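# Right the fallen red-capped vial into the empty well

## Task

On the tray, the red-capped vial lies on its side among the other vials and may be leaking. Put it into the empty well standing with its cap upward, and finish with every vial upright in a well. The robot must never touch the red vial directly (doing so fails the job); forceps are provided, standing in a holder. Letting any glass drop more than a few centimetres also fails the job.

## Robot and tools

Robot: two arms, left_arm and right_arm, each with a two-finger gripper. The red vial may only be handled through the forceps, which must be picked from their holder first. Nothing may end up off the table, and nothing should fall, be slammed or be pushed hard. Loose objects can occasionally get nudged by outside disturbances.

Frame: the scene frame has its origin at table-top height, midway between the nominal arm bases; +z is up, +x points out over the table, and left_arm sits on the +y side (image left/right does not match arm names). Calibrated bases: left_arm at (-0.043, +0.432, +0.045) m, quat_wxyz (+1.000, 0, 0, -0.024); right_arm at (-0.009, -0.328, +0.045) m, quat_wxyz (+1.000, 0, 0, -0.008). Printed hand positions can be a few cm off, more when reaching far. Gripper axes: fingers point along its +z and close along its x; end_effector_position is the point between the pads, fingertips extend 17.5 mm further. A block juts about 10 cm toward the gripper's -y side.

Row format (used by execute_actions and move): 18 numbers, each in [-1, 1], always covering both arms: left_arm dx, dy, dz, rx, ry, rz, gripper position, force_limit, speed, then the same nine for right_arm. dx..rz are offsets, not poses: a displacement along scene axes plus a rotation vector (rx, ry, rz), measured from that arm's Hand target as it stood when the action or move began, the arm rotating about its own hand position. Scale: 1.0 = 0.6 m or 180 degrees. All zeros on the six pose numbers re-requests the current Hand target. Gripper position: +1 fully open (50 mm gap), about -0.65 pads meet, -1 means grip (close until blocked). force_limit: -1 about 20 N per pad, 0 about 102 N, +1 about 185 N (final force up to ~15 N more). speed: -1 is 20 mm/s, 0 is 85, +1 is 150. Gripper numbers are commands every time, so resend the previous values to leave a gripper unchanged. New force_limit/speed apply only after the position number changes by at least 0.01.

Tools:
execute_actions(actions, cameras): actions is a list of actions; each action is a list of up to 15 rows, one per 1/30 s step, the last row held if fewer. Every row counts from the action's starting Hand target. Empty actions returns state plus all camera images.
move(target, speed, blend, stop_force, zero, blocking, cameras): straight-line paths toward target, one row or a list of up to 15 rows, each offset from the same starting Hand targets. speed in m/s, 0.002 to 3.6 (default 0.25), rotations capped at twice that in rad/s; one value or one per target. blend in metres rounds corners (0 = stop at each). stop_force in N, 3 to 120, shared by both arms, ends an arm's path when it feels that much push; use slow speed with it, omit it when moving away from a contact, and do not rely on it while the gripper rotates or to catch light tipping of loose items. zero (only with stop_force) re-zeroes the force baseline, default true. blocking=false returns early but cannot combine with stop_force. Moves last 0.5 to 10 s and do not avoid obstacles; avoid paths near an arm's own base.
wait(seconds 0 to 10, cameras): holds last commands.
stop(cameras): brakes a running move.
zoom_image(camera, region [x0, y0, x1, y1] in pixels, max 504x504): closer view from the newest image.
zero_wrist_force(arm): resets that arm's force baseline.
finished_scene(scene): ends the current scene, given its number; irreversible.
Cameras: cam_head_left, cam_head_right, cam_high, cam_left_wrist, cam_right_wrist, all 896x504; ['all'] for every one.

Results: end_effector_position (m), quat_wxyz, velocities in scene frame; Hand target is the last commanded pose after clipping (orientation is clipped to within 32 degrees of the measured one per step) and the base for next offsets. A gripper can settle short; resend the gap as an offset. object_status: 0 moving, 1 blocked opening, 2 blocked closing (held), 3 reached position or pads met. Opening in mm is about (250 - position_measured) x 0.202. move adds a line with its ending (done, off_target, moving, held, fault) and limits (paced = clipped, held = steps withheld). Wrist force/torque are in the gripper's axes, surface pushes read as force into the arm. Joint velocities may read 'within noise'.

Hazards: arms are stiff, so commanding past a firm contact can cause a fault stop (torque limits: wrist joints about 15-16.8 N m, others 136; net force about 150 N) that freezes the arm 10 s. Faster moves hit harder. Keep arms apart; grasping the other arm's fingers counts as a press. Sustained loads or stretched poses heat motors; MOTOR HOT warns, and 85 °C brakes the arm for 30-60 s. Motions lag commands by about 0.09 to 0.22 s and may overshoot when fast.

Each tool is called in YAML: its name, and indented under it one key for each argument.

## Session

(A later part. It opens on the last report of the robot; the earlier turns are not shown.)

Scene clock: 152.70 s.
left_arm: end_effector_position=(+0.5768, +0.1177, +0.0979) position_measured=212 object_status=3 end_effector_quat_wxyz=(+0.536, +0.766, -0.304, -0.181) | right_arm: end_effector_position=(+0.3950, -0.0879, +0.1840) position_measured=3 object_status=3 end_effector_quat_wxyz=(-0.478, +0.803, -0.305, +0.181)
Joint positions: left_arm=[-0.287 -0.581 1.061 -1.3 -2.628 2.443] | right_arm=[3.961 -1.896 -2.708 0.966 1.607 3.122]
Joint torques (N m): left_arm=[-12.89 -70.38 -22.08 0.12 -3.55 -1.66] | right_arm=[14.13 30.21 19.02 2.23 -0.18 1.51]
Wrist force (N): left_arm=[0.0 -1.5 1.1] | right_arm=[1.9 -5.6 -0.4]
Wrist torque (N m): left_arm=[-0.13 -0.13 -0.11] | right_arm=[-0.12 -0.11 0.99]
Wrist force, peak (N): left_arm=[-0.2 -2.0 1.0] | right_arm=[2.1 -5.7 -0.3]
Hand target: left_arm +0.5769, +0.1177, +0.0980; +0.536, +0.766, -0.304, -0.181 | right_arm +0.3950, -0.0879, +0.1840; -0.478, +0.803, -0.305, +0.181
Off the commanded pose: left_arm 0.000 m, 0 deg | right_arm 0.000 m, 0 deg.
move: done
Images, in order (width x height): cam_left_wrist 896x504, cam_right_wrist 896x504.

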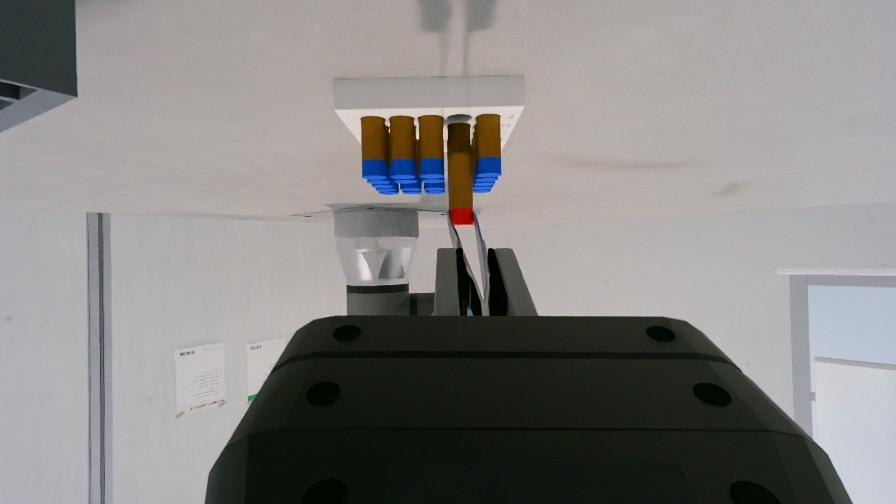

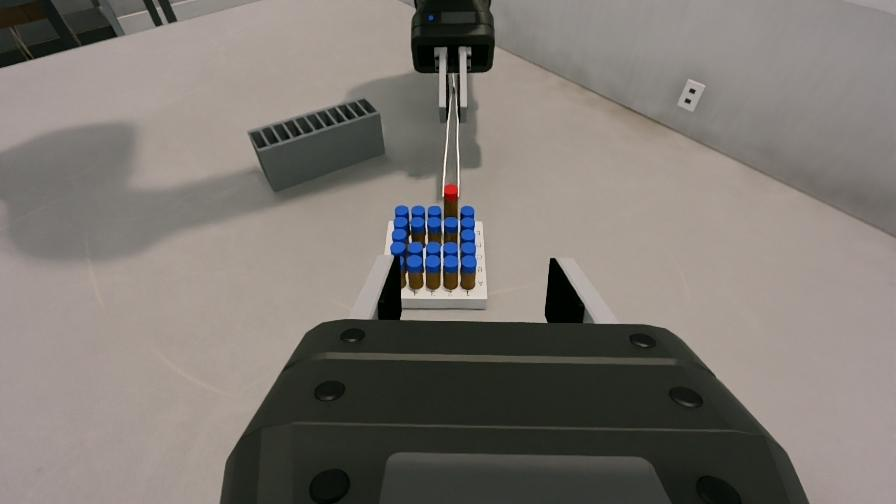

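move:
  target:
    - [-0.0007,-0.0016,0,0,0,0,-0.40,-1,-1,0,0,0,0,0,0,1,1,1]
    - [-0.0007,-0.0016,-0.02,0,0,0,-0.40,-1,-1,0,0,0,0,0,0,1,1,1]
  speed: 0.01
  stop_force: 3
  cameras: ["cam_left_wrist","cam_right_wrist"]

zoom_image:
  camera: "cam_left_wrist"
  region: [410, 120, 510, 220]

zoom_image:
  camera: "cam_right_wrist"
  region: [420, 170, 480, 240]

Scene clock: 155.80 s.
left_arm: end_effector_position=(+0.5764, +0.1167, +0.0860) position_measured=212 object_status=3 end_effector_quat_wxyz=(+0.536, +0.766, -0.304, -0.181) | right_arm: end_effector_position=(+0.3950, -0.0879, +0.1840) position_measured=3 object_status=3 end_effector_quat_wxyz=(-0.478, +0.803, -0.305, +0.181)
Joint positions: left_arm=[-0.288 -0.567 1.067 -1.322 -2.629 2.441] | right_arm=[3.961 -1.896 -2.708 0.966 1.607 3.122]
Joint torques (N m): left_arm=[13.73 -73.3 -22.68 0.37 0.52 -0.24] | right_arm=[14.2 30.24 19.08 2.31 -0.12 1.36]
Wrist force (N): left_arm=[0.0 -1.6 1.1] | right_arm=[2.0 -5.4 -0.3]
Wrist torque (N m): left_arm=[-0.15 -0.13 -0.11] | right_arm=[-0.08 -0.13 0.99]
Wrist force, peak (N): left_arm=[0.1 -1.9 1.2] | right_arm=[1.7 -5.9 -0.2]
Hand target: left_arm +0.5764, +0.1167, +0.0860; +0.536, +0.766, -0.304, -0.181 | right_arm +0.3950, -0.0879, +0.1840; -0.478, +0.803, -0.305, +0.181
Off the commanded pose: left_arm 0.000 m, 0 deg | right_arm 0.000 m, 0 deg.
move: done
Images, in order (width x height): cam_left_wrist 896x504, cam_right_wrist 896x504.

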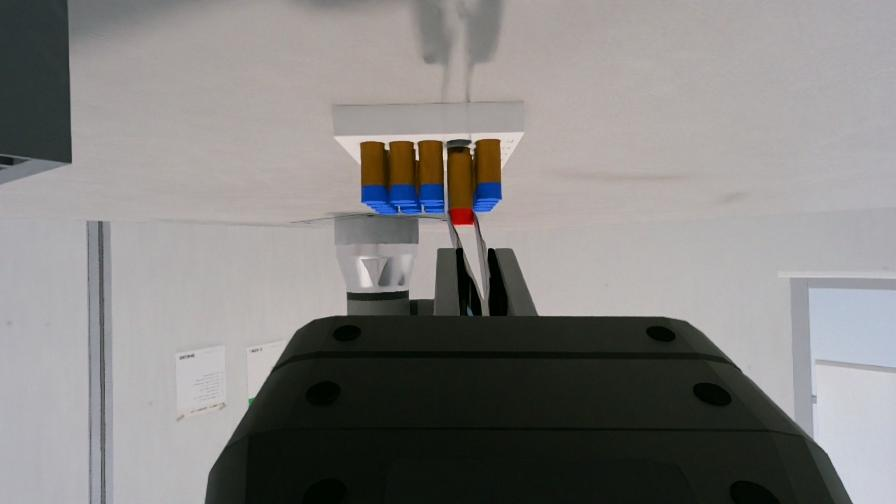

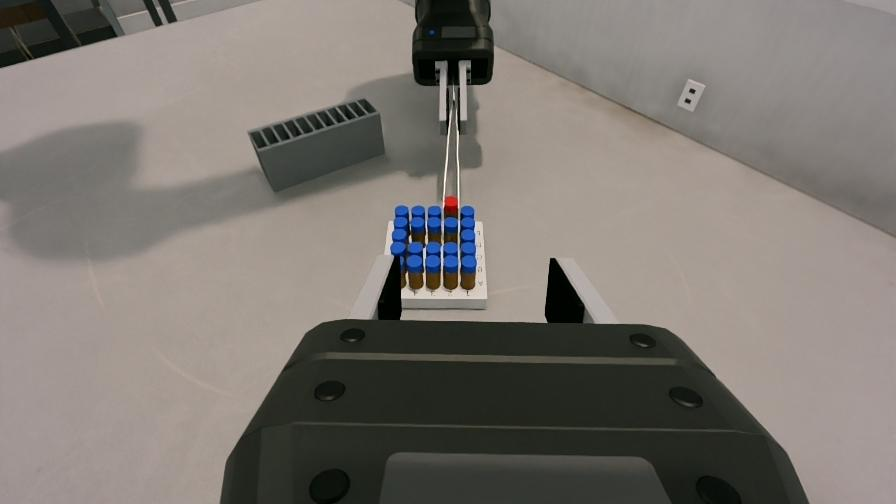

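Scaled by 5.040 from the camera's 896x504 image, which has a finer 1280x720 frame.

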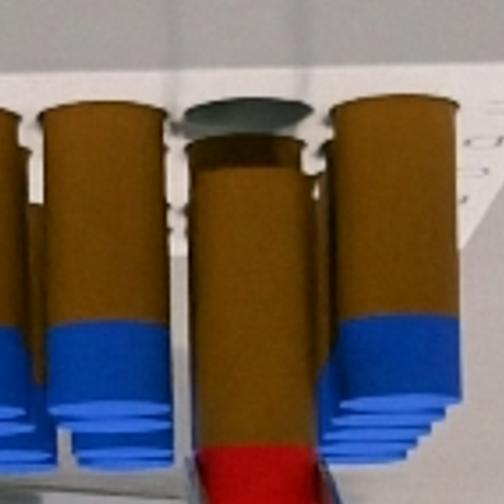

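Scaled by 7.200 from the camera's 896x504 image, which has a finer 1280x720 frame.

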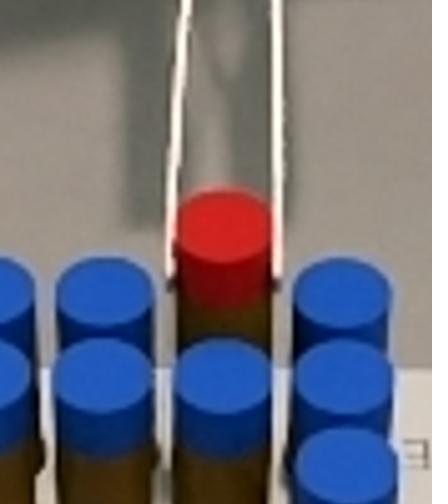

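move:
  target:
    - [-0.0002,-0.0005,0,0,0,0,-0.40,-1,-1,0,0,0,0,0,0,1,1,1]
    - [-0.0002,-0.0005,-0.0095,0,0,0,-0.40,-1,-1,0,0,0,0,0,0,1,1,1]
  speed: 0.008
  stop_force: 3
  cameras: ["cam_left_wrist","cam_right_wrist"]

zoom_image:
  camera: "cam_left_wrist"
  region: [420, 130, 500, 210]

zoom_image:
  camera: "cam_right_wrist"
  region: [420, 170, 480, 240]

Scene clock: 157.40 s.
left_arm: end_effector_position=(+0.5763, +0.1164, +0.0802) position_measured=212 object_status=3 end_effector_quat_wxyz=(+0.536, +0.766, -0.304, -0.181) | right_arm: end_effector_position=(+0.3950, -0.0879, +0.1840) position_measured=3 object_status=3 end_effector_quat_wxyz=(-0.478, +0.803, -0.305, +0.181)
Joint positions: left_arm=[-0.288 -0.559 1.069 -1.332 -2.629 2.44] | right_arm=[3.961 -1.896 -2.708 0.966 1.607 3.122]
Joint torques (N m): left_arm=[-13.24 -69.23 -15.89 0.23 -3.74 1.3] | right_arm=[13.95 30.05 19.51 2.12 -0.04 1.2]
Wrist force (N): left_arm=[-0.1 -1.6 1.0] | right_arm=[1.8 -5.5 -0.3]
Wrist torque (N m): left_arm=[-0.14 -0.13 -0.11] | right_arm=[-0.11 -0.10 0.99]
Wrist force, peak (N): left_arm=[0.0 -1.8 1.1] | right_arm=[1.7 -5.8 -0.1]
Hand target: left_arm +0.5763, +0.1164, +0.0803; +0.536, +0.766, -0.304, -0.181 | right_arm +0.3950, -0.0879, +0.1840; -0.478, +0.803, -0.305, +0.181
Off the commanded pose: left_arm 0.000 m, 0 deg | right_arm 0.000 m, 0 deg.
move: done
Images, in order (width x height): cam_left_wrist 896x504, cam_right_wrist 896x504.

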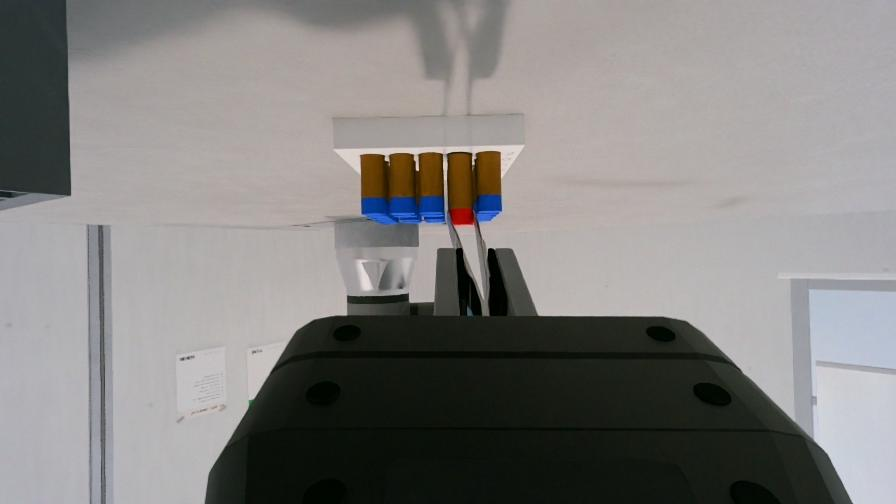

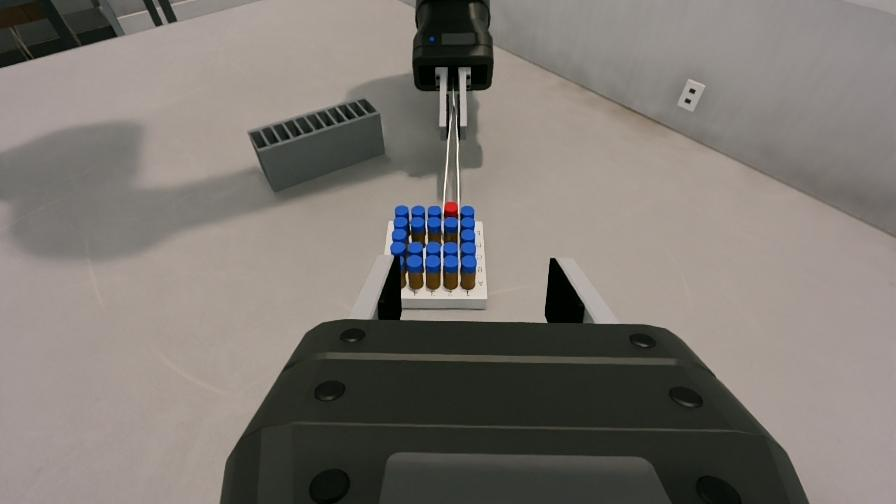

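Scaled by 6.300 from the camera's 896x504 image, which has a finer 1280x720 frame.

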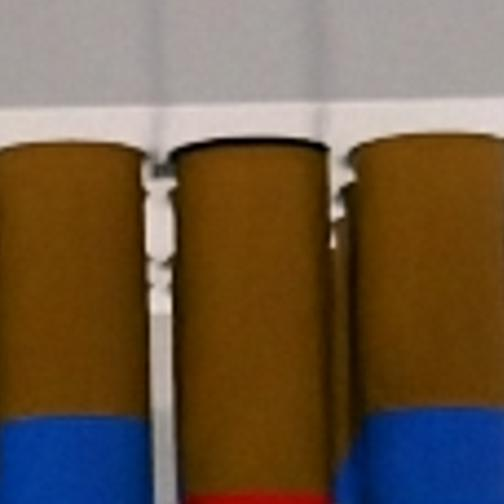

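Scaled by 7.200 from the camera's 896x504 image, which has a finer 1280x720 frame.

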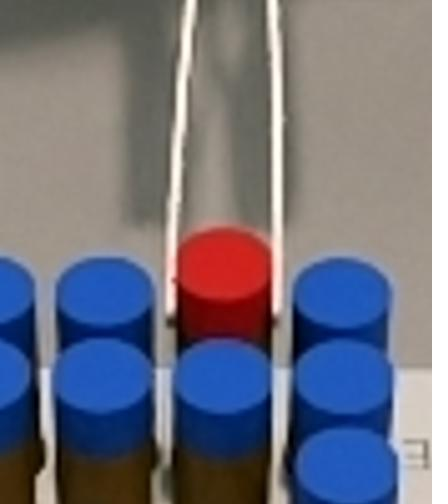

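move:
  target: [0,0,-0.009,0,0,0,-0.40,-1,-1,0,0,0,0,0,0,1,1,1]
  speed: 0.006
  stop_force: 3
  cameras: ["cam_left_wrist","cam_right_wrist"]

zoom_image:
  camera: "cam_left_wrist"
  region: [420, 140, 500, 220]

zoom_image:
  camera: "cam_right_wrist"
  region: [420, 170, 480, 240]

Scene clock: 159.10 s.
left_arm: end_effector_position=(+0.5763, +0.1164, +0.0748) position_measured=212 object_status=3 end_effector_quat_wxyz=(+0.536, +0.766, -0.304, -0.181) | right_arm: end_effector_position=(+0.3950, -0.0879, +0.1840) position_measured=3 object_status=3 end_effector_quat_wxyz=(-0.478, +0.803, -0.305, +0.181)
Joint positions: left_arm=[-0.288 -0.552 1.07 -1.34 -2.629 2.44] | right_arm=[3.961 -1.896 -2.708 0.966 1.607 3.122]
Joint torques (N m): left_arm=[-13.01 -66.83 -15.19 0.3 -3.28 0.43] | right_arm=[12.99 29.93 18.04 2.46 -0.25 1.62]
Wrist force (N): left_arm=[0.2 -1.6 0.7] | right_arm=[1.9 -5.7 -0.1]
Wrist torque (N m): left_arm=[-0.14 -0.18 -0.12] | right_arm=[-0.12 -0.11 0.99]
Wrist force, peak (N): left_arm=[-0.3 -1.8 0.9] | right_arm=[1.6 -5.9 -0.3]
Hand target: left_arm +0.5763, +0.1164, +0.0749; +0.536, +0.766, -0.304, -0.181 | right_arm +0.3950, -0.0879, +0.1840; -0.478, +0.803, -0.305, +0.181
Off the commanded pose: left_arm 0.000 m, 0 deg | right_arm 0.000 m, 0 deg.
move: done
Images, in order (width x height): cam_left_wrist 896x504, cam_right_wrist 896x504.

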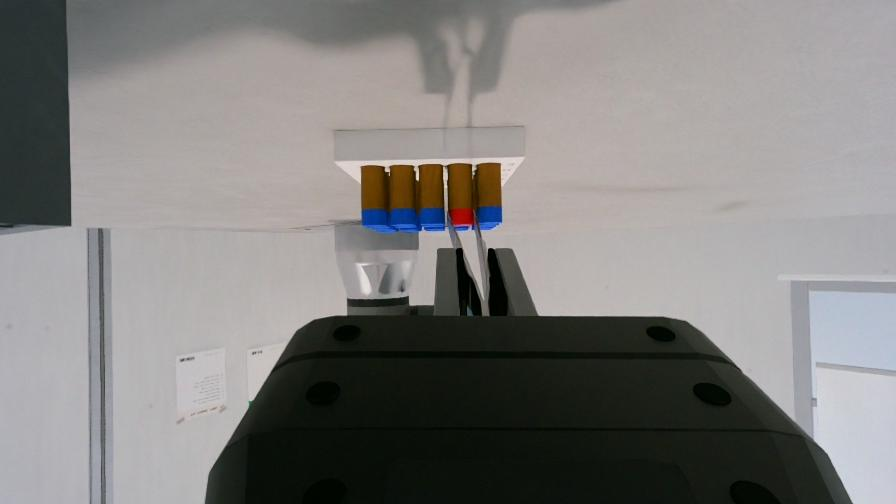

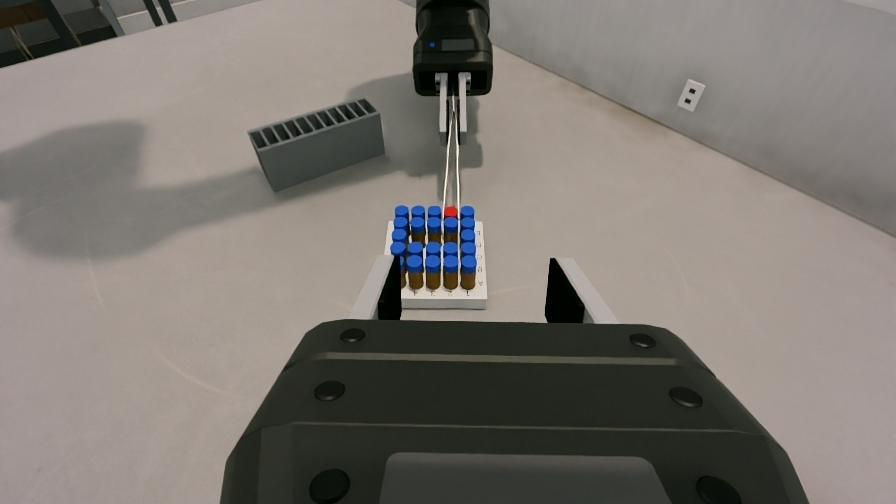

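Scaled by 6.300 from the camera's 896x504 image, which has a finer 1280x720 frame.

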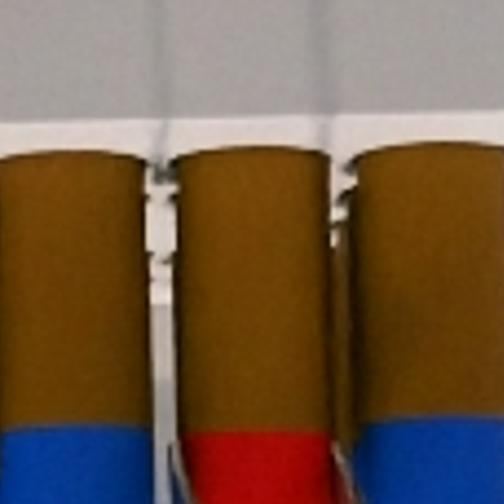

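Scaled by 7.200 from the camera's 896x504 image, which has a finer 1280x720 frame.

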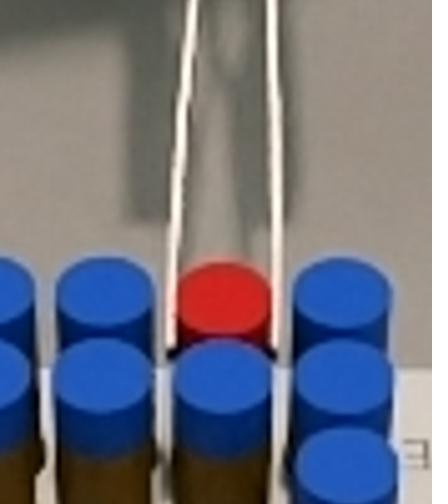

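move:
  target:
    - [0,0,0,0,0,0,-0.385,-1,-1,0,0,0,0,0,0,1,1,1]
    - [0,0,0,0,0,0,-0.37,-1,-1,0,0,0,0,0,0,1,1,1]
    - [0,0,0,0,0,0,-0.355,-1,-1,0,0,0,0,0,0,1,1,1]
  cameras: ["cam_left_wrist","cam_right_wrist"]

zoom_image:
  camera: "cam_left_wrist"
  region: [420, 150, 500, 240]

zoom_image:
  camera: "cam_right_wrist"
  region: [420, 170, 480, 240]

Scene clock: 160.90 s.
left_arm: end_effector_position=(+0.5763, +0.1164, +0.0749) position_measured=206 object_status=3 end_effector_quat_wxyz=(+0.536, +0.766, -0.304, -0.181) | right_arm: end_effector_position=(+0.3950, -0.0879, +0.1840) position_measured=3 object_status=3 end_effector_quat_wxyz=(-0.478, +0.803, -0.305, +0.181)
Joint positions: left_arm=[-0.288 -0.552 1.07 -1.34 -2.629 2.44] | right_arm=[3.961 -1.896 -2.708 0.966 1.607 3.122]
Joint torques (N m): left_arm=[-12.88 -72.34 -20.85 0.09 -2.82 -1.49] | right_arm=[14.41 29.33 18.95 2.34 -0.12 1.5]
Wrist force (N): left_arm=[-0.1 -1.5 0.7] | right_arm=[1.7 -5.5 -0.2]
Wrist torque (N m): left_arm=[-0.13 -0.14 -0.12] | right_arm=[-0.09 -0.08 0.99]
Wrist force, peak (N): left_arm=[-0.4 -1.8 1.0] | right_arm=[2.0 -5.7 -0.3]
Hand target: left_arm +0.5763, +0.1164, +0.0749; +0.536, +0.766, -0.304, -0.181 | right_arm +0.3950, -0.0879, +0.1840; -0.478, +0.803, -0.305, +0.181
Off the commanded pose: left_arm 0.000 m, 0 deg | right_arm 0.000 m, 0 deg.
move: done
Images, in order (width x height): cam_left_wrist 896x504, cam_right_wrist 896x504.

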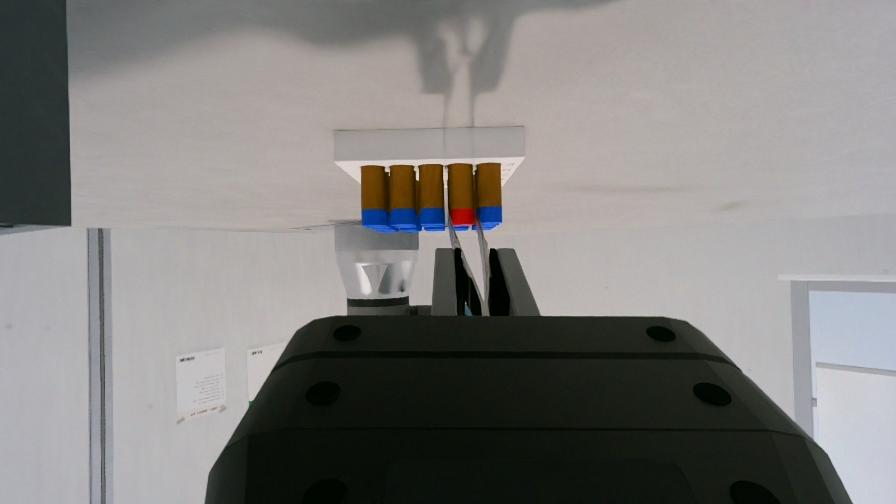

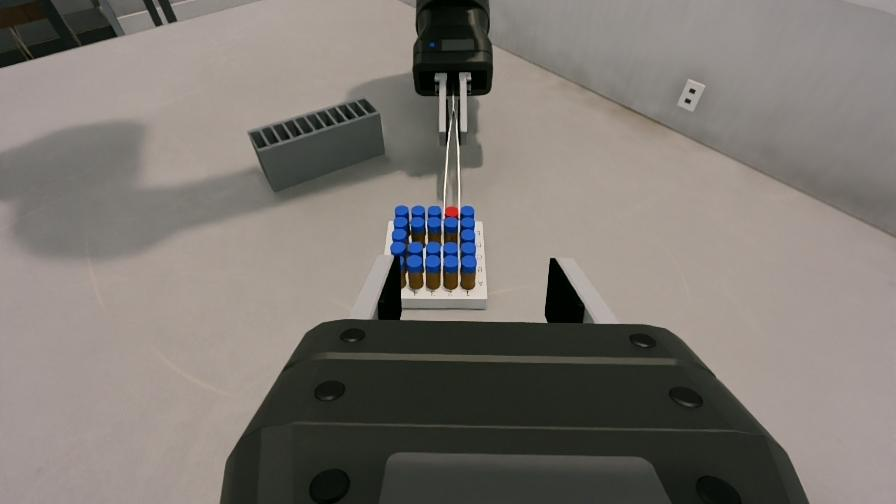

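Scaled by 5.600 from the camera's 896x504 image, which has a finer 1280x720 frame.

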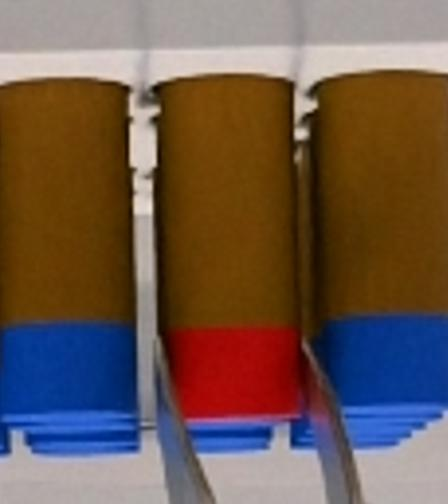

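Scaled by 7.200 from the camera's 896x504 image, which has a finer 1280x720 frame.

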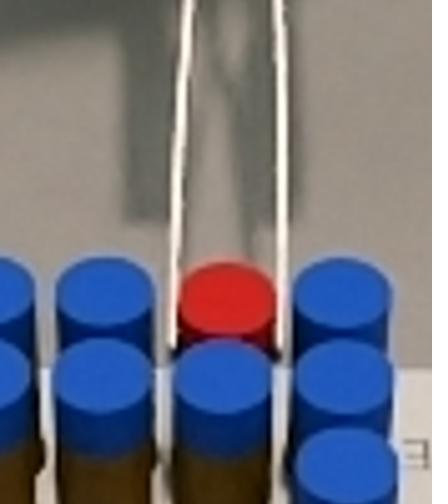

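move:
  target:
    - [0,0,0,0,0,0,-0.345,-1,-1,0,0,0,0,0,0,1,1,1]
    - [0,0,0,0,0,0,-0.335,-1,-1,0,0,0,0,0,0,1,1,1]
  cameras: ["cam_left_wrist","cam_right_wrist"]

zoom_image:
  camera: "cam_left_wrist"
  region: [420, 150, 500, 240]

zoom_image:
  camera: "cam_right_wrist"
  region: [420, 170, 480, 240]

Scene clock: 162.23 s.
left_arm: end_effector_position=(+0.5763, +0.1164, +0.0749) position_measured=202 object_status=3 end_effector_quat_wxyz=(+0.536, +0.766, -0.304, -0.181) | right_arm: end_effector_position=(+0.3950, -0.0879, +0.1840) position_measured=3 object_status=3 end_effector_quat_wxyz=(-0.478, +0.803, -0.305, +0.181)
Joint positions: left_arm=[-0.288 -0.552 1.07 -1.34 -2.629 2.44] | right_arm=[3.961 -1.896 -2.708 0.966 1.607 3.122]
Joint torques (N m): left_arm=[-12.69 -72.98 -25.59 0.08 -2.12 -1.6] | right_arm=[14.66 30.85 18.39 2.32 -0.2 1.37]
Wrist force (N): left_arm=[0.2 -1.6 0.9] | right_arm=[1.6 -5.5 -0.5]
Wrist torque (N m): left_arm=[-0.15 -0.17 -0.11] | right_arm=[-0.09 -0.07 1.00]
Wrist force, peak (N): left_arm=[0.1 -1.7 1.0] | right_arm=[1.8 -5.7 -0.4]
Hand target: left_arm +0.5763, +0.1164, +0.0749; +0.536, +0.766, -0.304, -0.181 | right_arm +0.3950, -0.0879, +0.1840; -0.478, +0.803, -0.305, +0.181
Off the commanded pose: left_arm 0.000 m, 0 deg | right_arm 0.000 m, 0 deg.
move: done
Images, in order (width x height): cam_left_wrist 896x504, cam_right_wrist 896x504.

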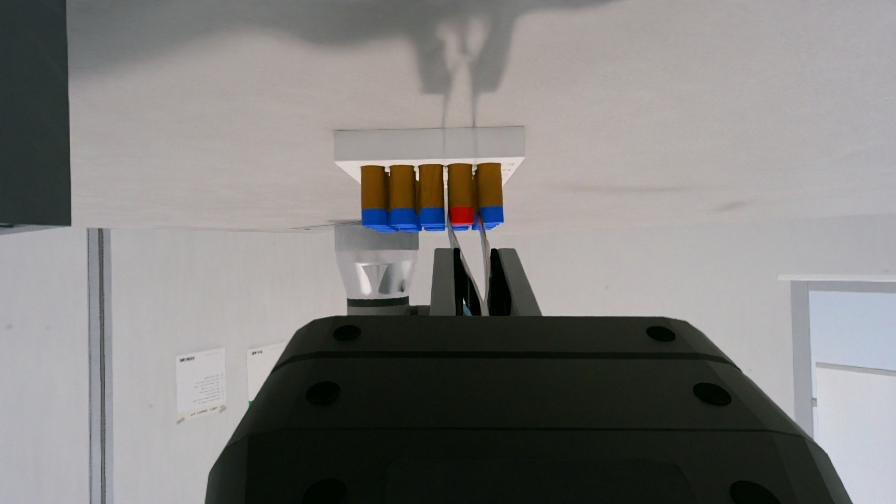

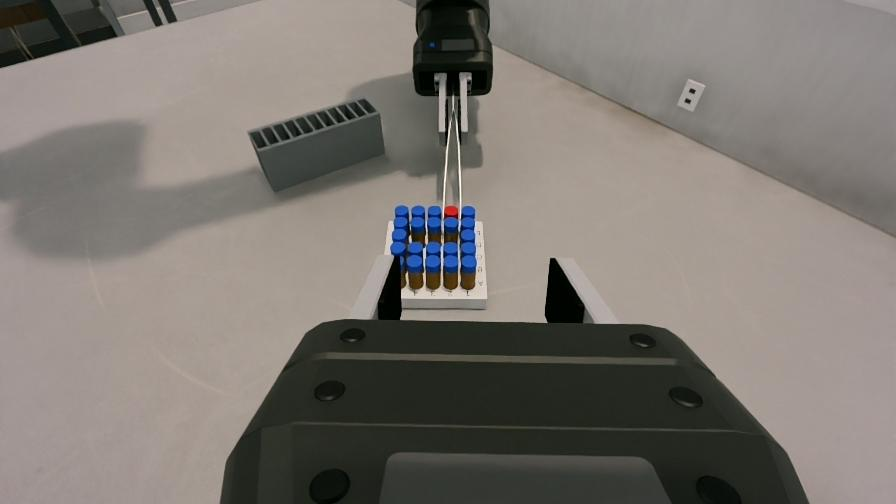

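Scaled by 5.600 from the camera's 896x504 image, which has a finer 1280x720 frame.

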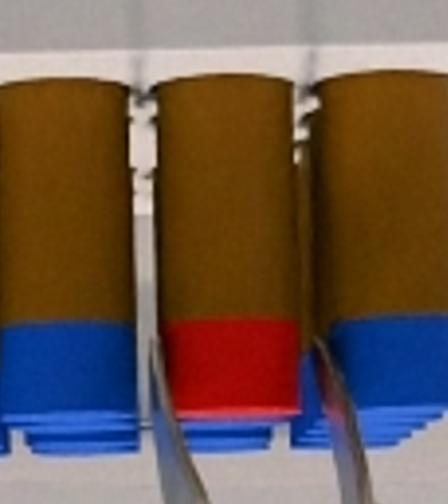

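Scaled by 7.200 from the camera's 896x504 image, which has a finer 1280x720 frame.

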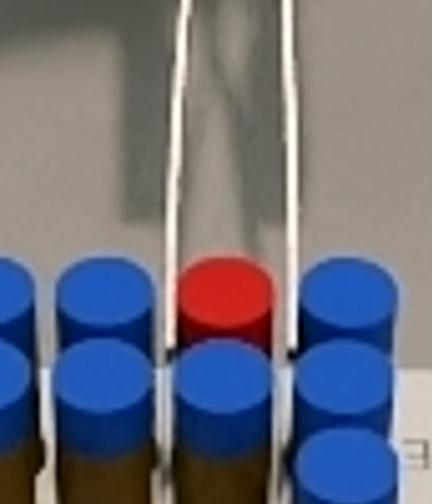

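move:
  target: [-0.0006,0.0005,0,0,0,0,-0.345,-1,-1,0,0,0,0,0,0,1,1,1]
  speed: 0.01
  cameras: ["cam_left_wrist","cam_right_wrist"]

zoom_image:
  camera: "cam_right_wrist"
  region: [420, 170, 480, 240]

Scene clock: 163.30 s.
left_arm: end_effector_position=(+0.5759, +0.1167, +0.0749) position_measured=203 object_status=3 end_effector_quat_wxyz=(+0.536, +0.766, -0.304, -0.181) | right_arm: end_effector_position=(+0.3950, -0.0879, +0.1840) position_measured=3 object_status=3 end_effector_quat_wxyz=(-0.478, +0.803, -0.305, +0.181)
Joint positions: left_arm=[-0.288 -0.553 1.072 -1.341 -2.629 2.441] | right_arm=[3.961 -1.896 -2.708 0.966 1.607 3.122]
Joint torques (N m): left_arm=[14.58 -72.24 -14.92 -2.96 0.57 1.3] | right_arm=[13.27 30.45 18.49 2.46 -0.23 1.32]
Wrist force (N): left_arm=[0.1 -1.5 0.9] | right_arm=[1.8 -5.5 -0.1]
Wrist torque (N m): left_arm=[-0.12 -0.15 -0.11] | right_arm=[-0.08 -0.10 0.99]
Wrist force, peak (N): left_arm=[0.1 -1.6 1.3] | right_arm=[1.9 -5.8 -0.1]
Hand target: left_arm +0.5760, +0.1167, +0.0749; +0.536, +0.766, -0.304, -0.181 | right_arm +0.3950, -0.0879, +0.1840; -0.478, +0.803, -0.305, +0.181
Off the commanded pose: left_arm 0.000 m, 0 deg | right_arm 0.000 m, 0 deg.
move: done
Images, in order (width x height): cam_left_wrist 896x504, cam_right_wrist 896x504.

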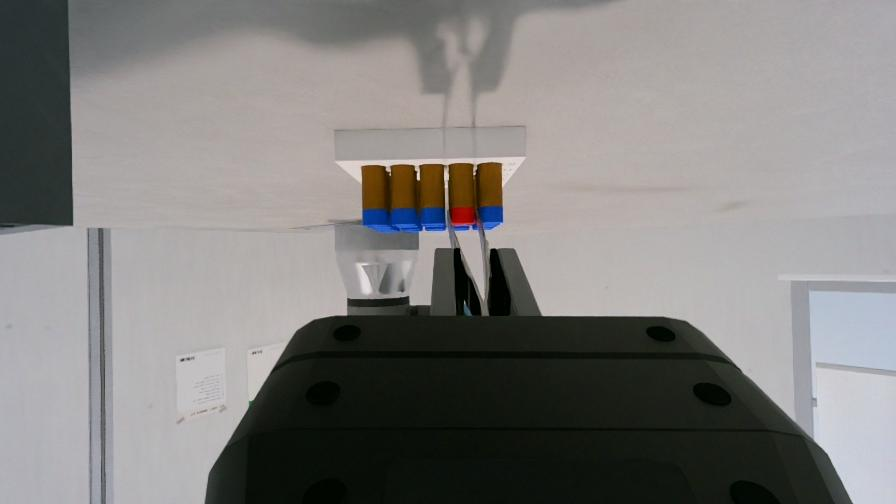

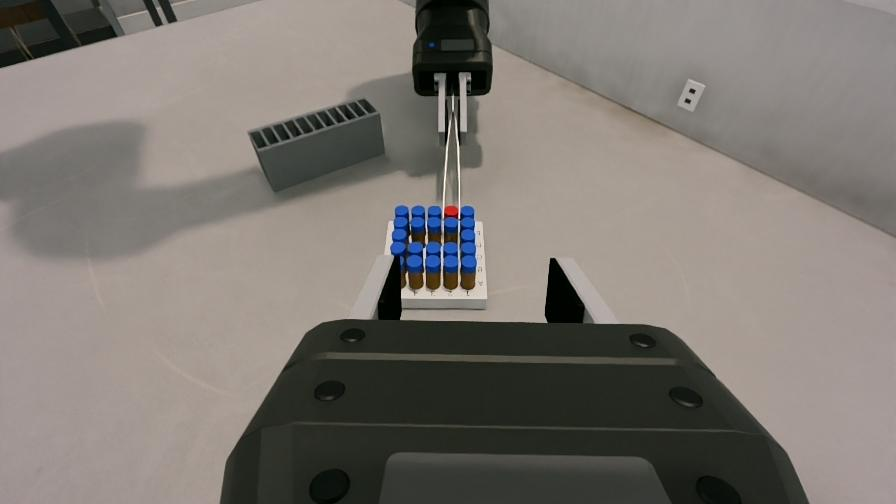

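Scaled by 7.200 from the camera's 896x504 image, which has a finer 1280x720 frame.

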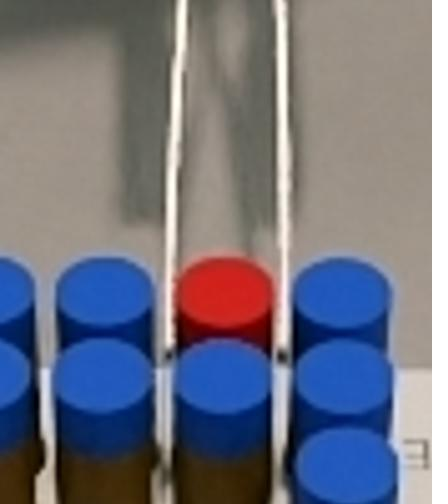

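move:
  target:
    - [0.0151,0.0178,0.009,0,0,0,-0.345,-1,-1,0,0,0,0,0,0,1,1,1]
    - [0.0605,0.0712,0.0358,0,0,0,-0.345,-1,-1,0,0,0,0,0,0,1,1,1]
  speed: [0.01,0.03]
  cameras: ["cam_left_wrist","cam_right_wrist","cam_high"]

zoom_image:
  camera: "cam_right_wrist"
  region: [370, 190, 500, 300]

zoom_image:
  camera: "cam_left_wrist"
  region: [330, 100, 530, 260]

Scene clock: 166.87 s.
left_arm: end_effector_position=(+0.6123, +0.1597, +0.0962) position_measured=203 object_status=3 end_effector_quat_wxyz=(+0.536, +0.766, -0.304, -0.181) end_effector_velocity=(+0.000, -0.001, -0.001) end_effector_angular_velocity=(+0.001, -0.001, +0.000) | right_arm: end_effector_position=(+0.3950, -0.0879, +0.1840) position_measured=3 object_status=3 end_effector_quat_wxyz=(-0.478, +0.803, -0.305, +0.181)
Joint positions: left_arm=[-0.223 -0.494 0.875 -1.125 -2.583 2.531] | right_arm=[3.961 -1.896 -2.708 0.966 1.607 3.122]
Joint velocities: left_arm=[-0.002 -0.001 0.003 -0.005 0 -0.003] | right_arm=[within noise]
Joint torques (N m): left_arm=[-12.97 -73.14 -14.89 -2.54 -2.97 -1.56] | right_arm=[13.23 29.76 18.24 2.43 -0.15 1.48]
Wrist force (N): left_arm=[0.2 -1.7 1.0] | right_arm=[1.5 -5.3 -0.1]
Wrist torque (N m): left_arm=[-0.16 -0.17 -0.11] | right_arm=[-0.07 -0.06 1.00]
Wrist force, peak (N): left_arm=[-0.2 -1.6 1.5] | right_arm=[2.0 -5.7 -0.5]
Hand target: left_arm +0.6123, +0.1594, +0.0964; +0.536, +0.766, -0.304, -0.181 | right_arm +0.3950, -0.0879, +0.1840; -0.478, +0.803, -0.305, +0.181
Off the commanded pose: left_arm 0.000 m, 0 deg | right_arm 0.000 m, 0 deg.
move: done
Images, in order (width x height): cam_high 896x504, cam_left_wrist 896x504, cam_right_wrist 896x504.

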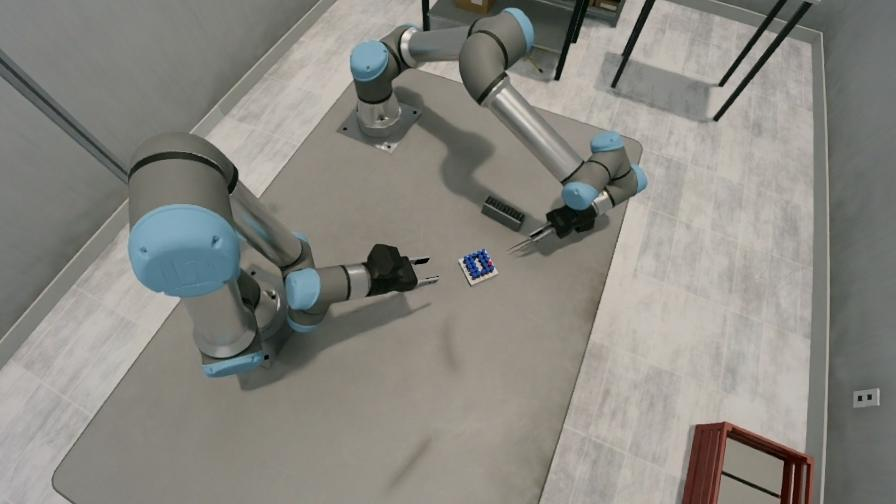

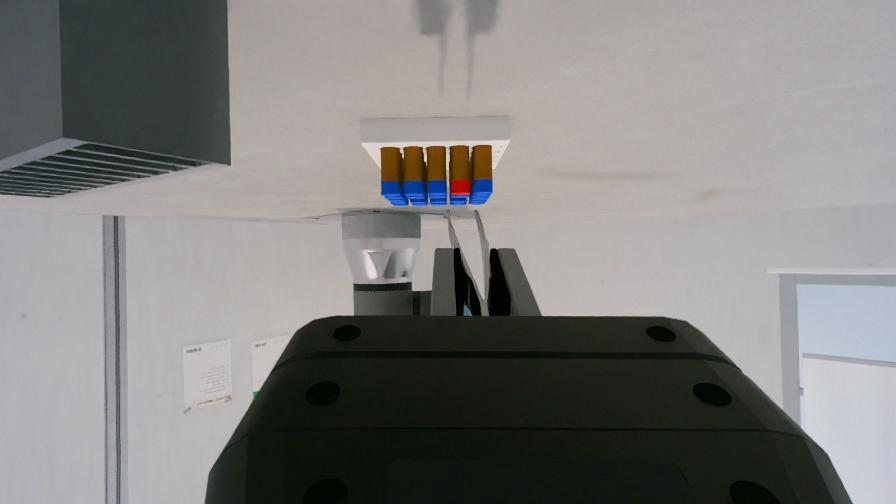

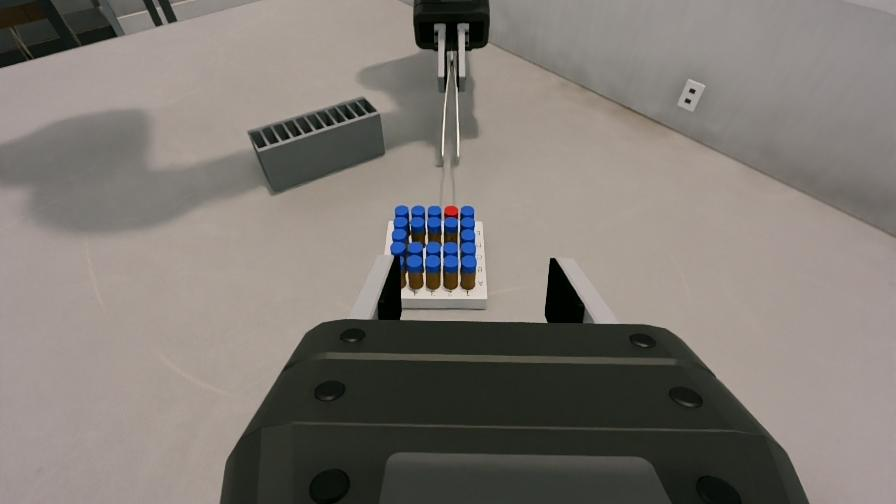

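Scaled by 3.877 from the camera's 896x504 image, which has a finer 1280x720 frame.

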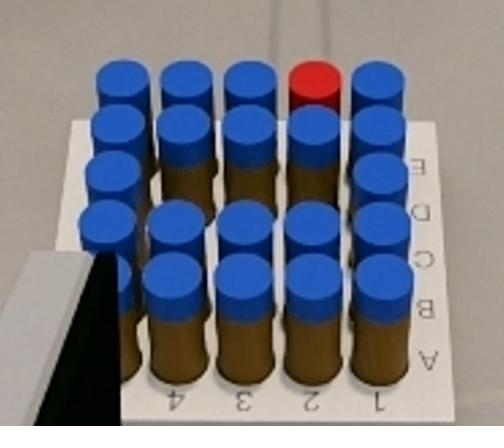

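Scaled by 2.520 from the camera's 896x504 image, which has a finer 1280x720 frame.

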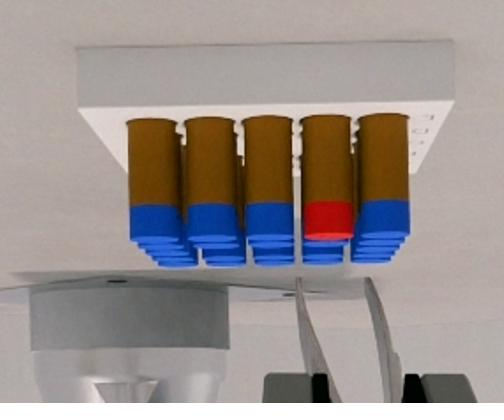

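move:
  target:
    - [0,0,0.3393,0,0,0,-0.40,-1,-1,0,0,0,0,0,0,1,1,1]
    - [-0.2435,0.1235,0.3393,0.1453,-0.3819,-0.2587,-0.40,-1,-1,0,0,0,0,0,0,1,1,1]
  speed: 0.15
  blend: 0.03
  cameras: ["cam_left_wrist","cam_right_wrist"]

zoom_image:
  camera: "cam_left_wrist"
  region: [360, 130, 540, 260]

Scene clock: 174.27 s.
left_arm: end_effector_position=(+0.4661, +0.2334, +0.3000) position_measured=212 object_status=3 end_effector_quat_wxyz=(+0.001, -0.653, +0.757, -0.025) | right_arm: end_effector_position=(+0.3950, -0.0879, +0.1840) position_measured=3 object_status=3 end_effector_quat_wxyz=(-0.478, +0.803, -0.305, +0.181)
Joint positions: left_arm=[-0.564 -1.491 1.688 -1.817 -1.58 2.676] | right_arm=[3.961 -1.896 -2.708 0.966 1.607 3.122]
Joint torques (N m): left_arm=[13.09 -26.59 -19.09 -2.22 0.26 -1.4] | right_arm=[14.37 28.67 18.41 2.43 -0.11 1.48]
Wrist force (N): left_arm=[-0.3 -0.2 0.7] | right_arm=[1.8 -5.2 -0.2]
Wrist torque (N m): left_arm=[-0.13 0.07 -0.15] | right_arm=[-0.05 -0.09 0.99]
Wrist force, peak (N): left_arm=[-0.3 -4.1 1.9] | right_arm=[1.8 -5.8 -0.5]
Hand target: left_arm +0.4662, +0.2335, +0.3000; +0.001, -0.653, +0.757, -0.025 | right_arm +0.3950, -0.0879, +0.1840; -0.478, +0.803, -0.305, +0.181
Off the commanded pose: left_arm 0.000 m, 0 deg | right_arm 0.000 m, 0 deg.
move: done
Images, in order (width x height): cam_left_wrist 896x504, cam_right_wrist 896x504.

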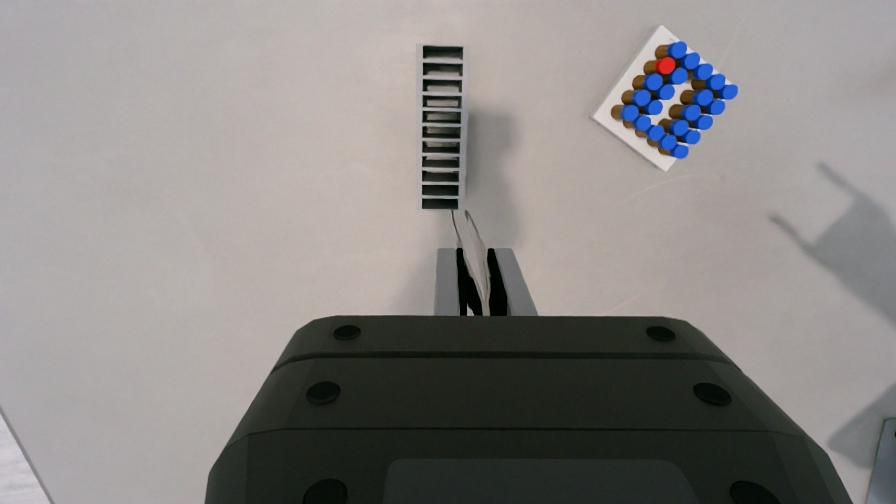

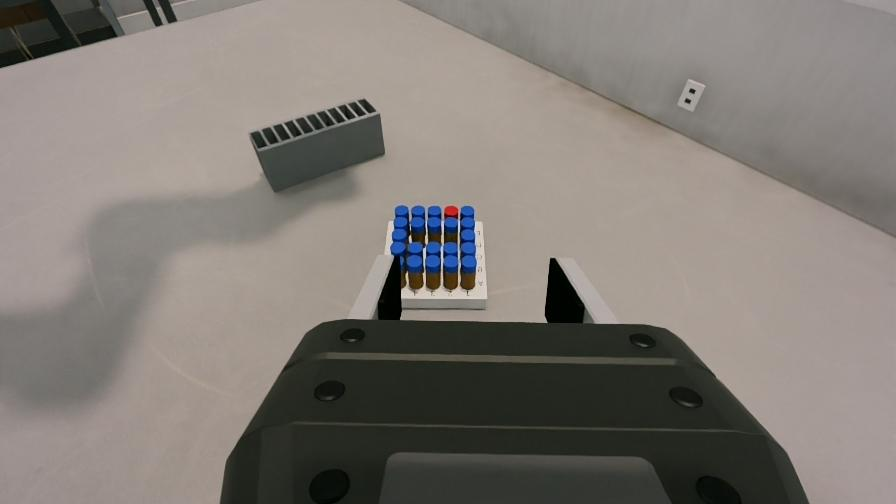

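Scaled by 2.800 from the camera's 896x504 image, which has a finer 1280x720 frame.

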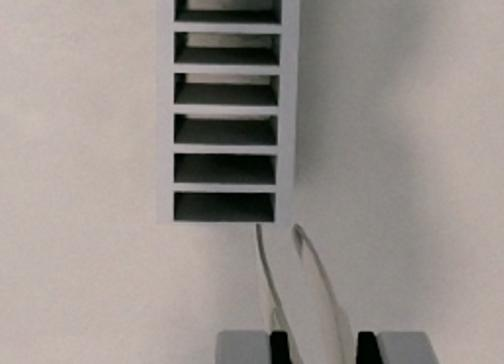

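move:
  target: [0,0,-0.2167,0,0,0,-0.40,-1,-1,0,0,0,0,0,0,1,1,1]
  speed: 0.08
  stop_force: 6
  cameras: ["cam_left_wrist","cam_right_wrist"]

zoom_image:
  camera: "cam_left_wrist"
  region: [390, 130, 530, 260]

zoom_image:
  camera: "cam_right_wrist"
  region: [220, 60, 400, 200]

Scene clock: 177.53 s.
left_arm: end_effector_position=(+0.4662, +0.2335, +0.1700) position_measured=212 object_status=3 end_effector_quat_wxyz=(+0.001, -0.653, +0.757, -0.025) | right_arm: end_effector_position=(+0.3950, -0.0879, +0.1840) position_measured=3 object_status=3 end_effector_quat_wxyz=(-0.478, +0.803, -0.305, +0.181)
Joint positions: left_arm=[-0.564 -1.378 1.914 -2.156 -1.58 2.676] | right_arm=[3.961 -1.896 -2.708 0.966 1.607 3.122]
Joint torques (N m): left_arm=[8.98 -44.15 -18.77 -5.15 -0.1 -0.32] | right_arm=[12.71 30.32 19.42 2.52 -0.01 1.54]
Wrist force (N): left_arm=[-0.5 -0.4 0.6] | right_arm=[1.8 -5.4 -0.3]
Wrist torque (N m): left_arm=[-0.15 0.10 -0.17] | right_arm=[-0.09 -0.10 1.00]
Wrist force, peak (N): left_arm=[-0.5 -0.4 2.2] | right_arm=[1.6 -5.8 -0.5]
Hand target: left_arm +0.4662, +0.2335, +0.1699; +0.001, -0.653, +0.757, -0.025 | right_arm +0.3950, -0.0879, +0.1840; -0.478, +0.803, -0.305, +0.181
Off the commanded pose: left_arm 0.000 m, 0 deg | right_arm 0.000 m, 0 deg.
move: done
Images, in order (width x height): cam_left_wrist 896x504, cam_right_wrist 896x504.

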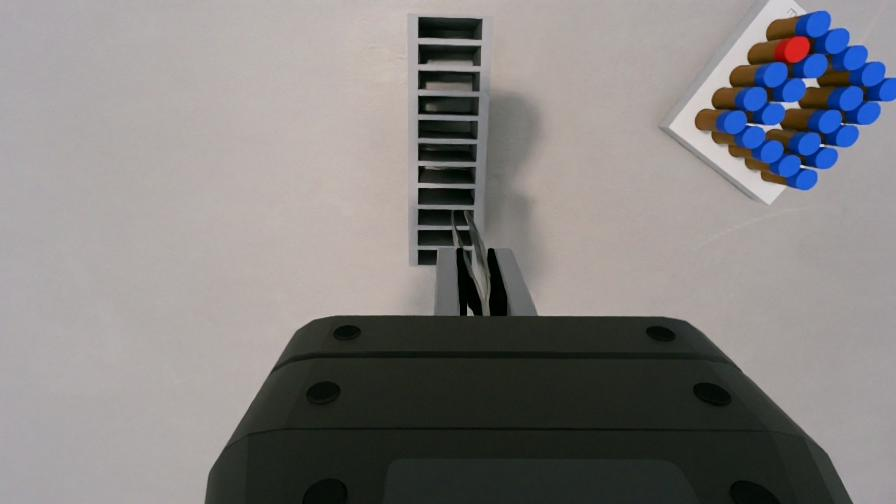

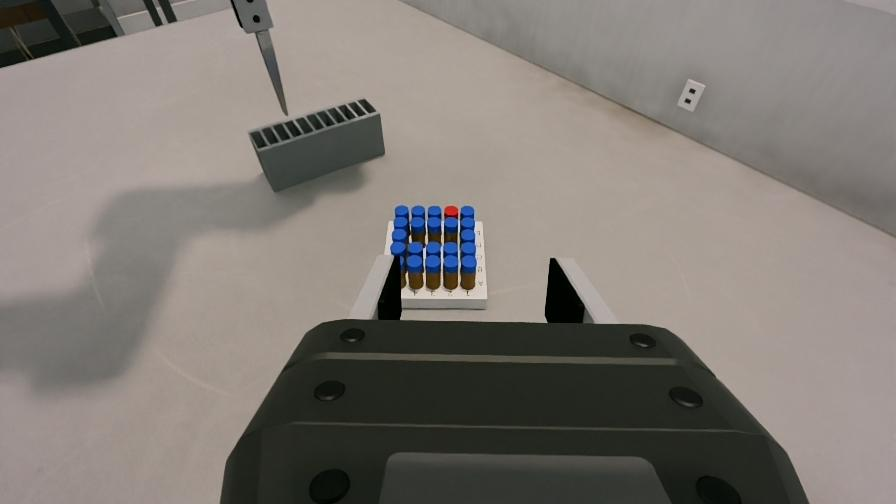

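Scaled by 3.600 from the camera's 896x504 image, which has a finer 1280x720 frame.

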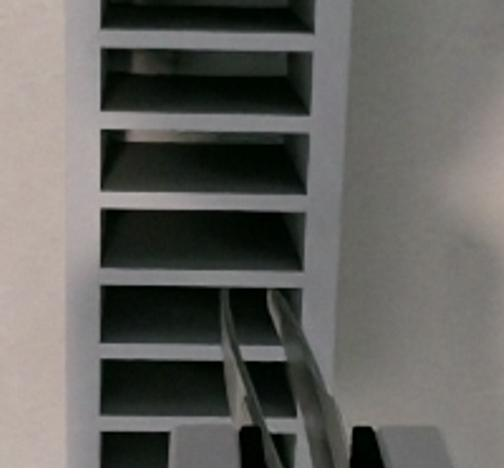

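Scaled by 2.800 from the camera's 896x504 image, which has a finer 1280x720 frame.

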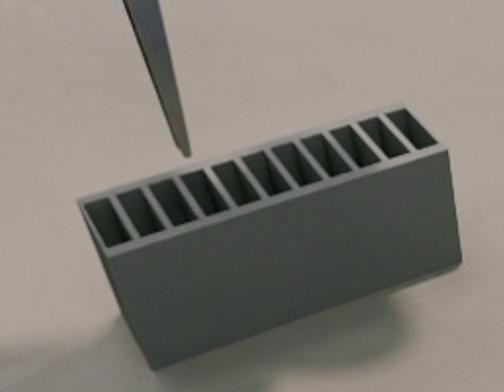

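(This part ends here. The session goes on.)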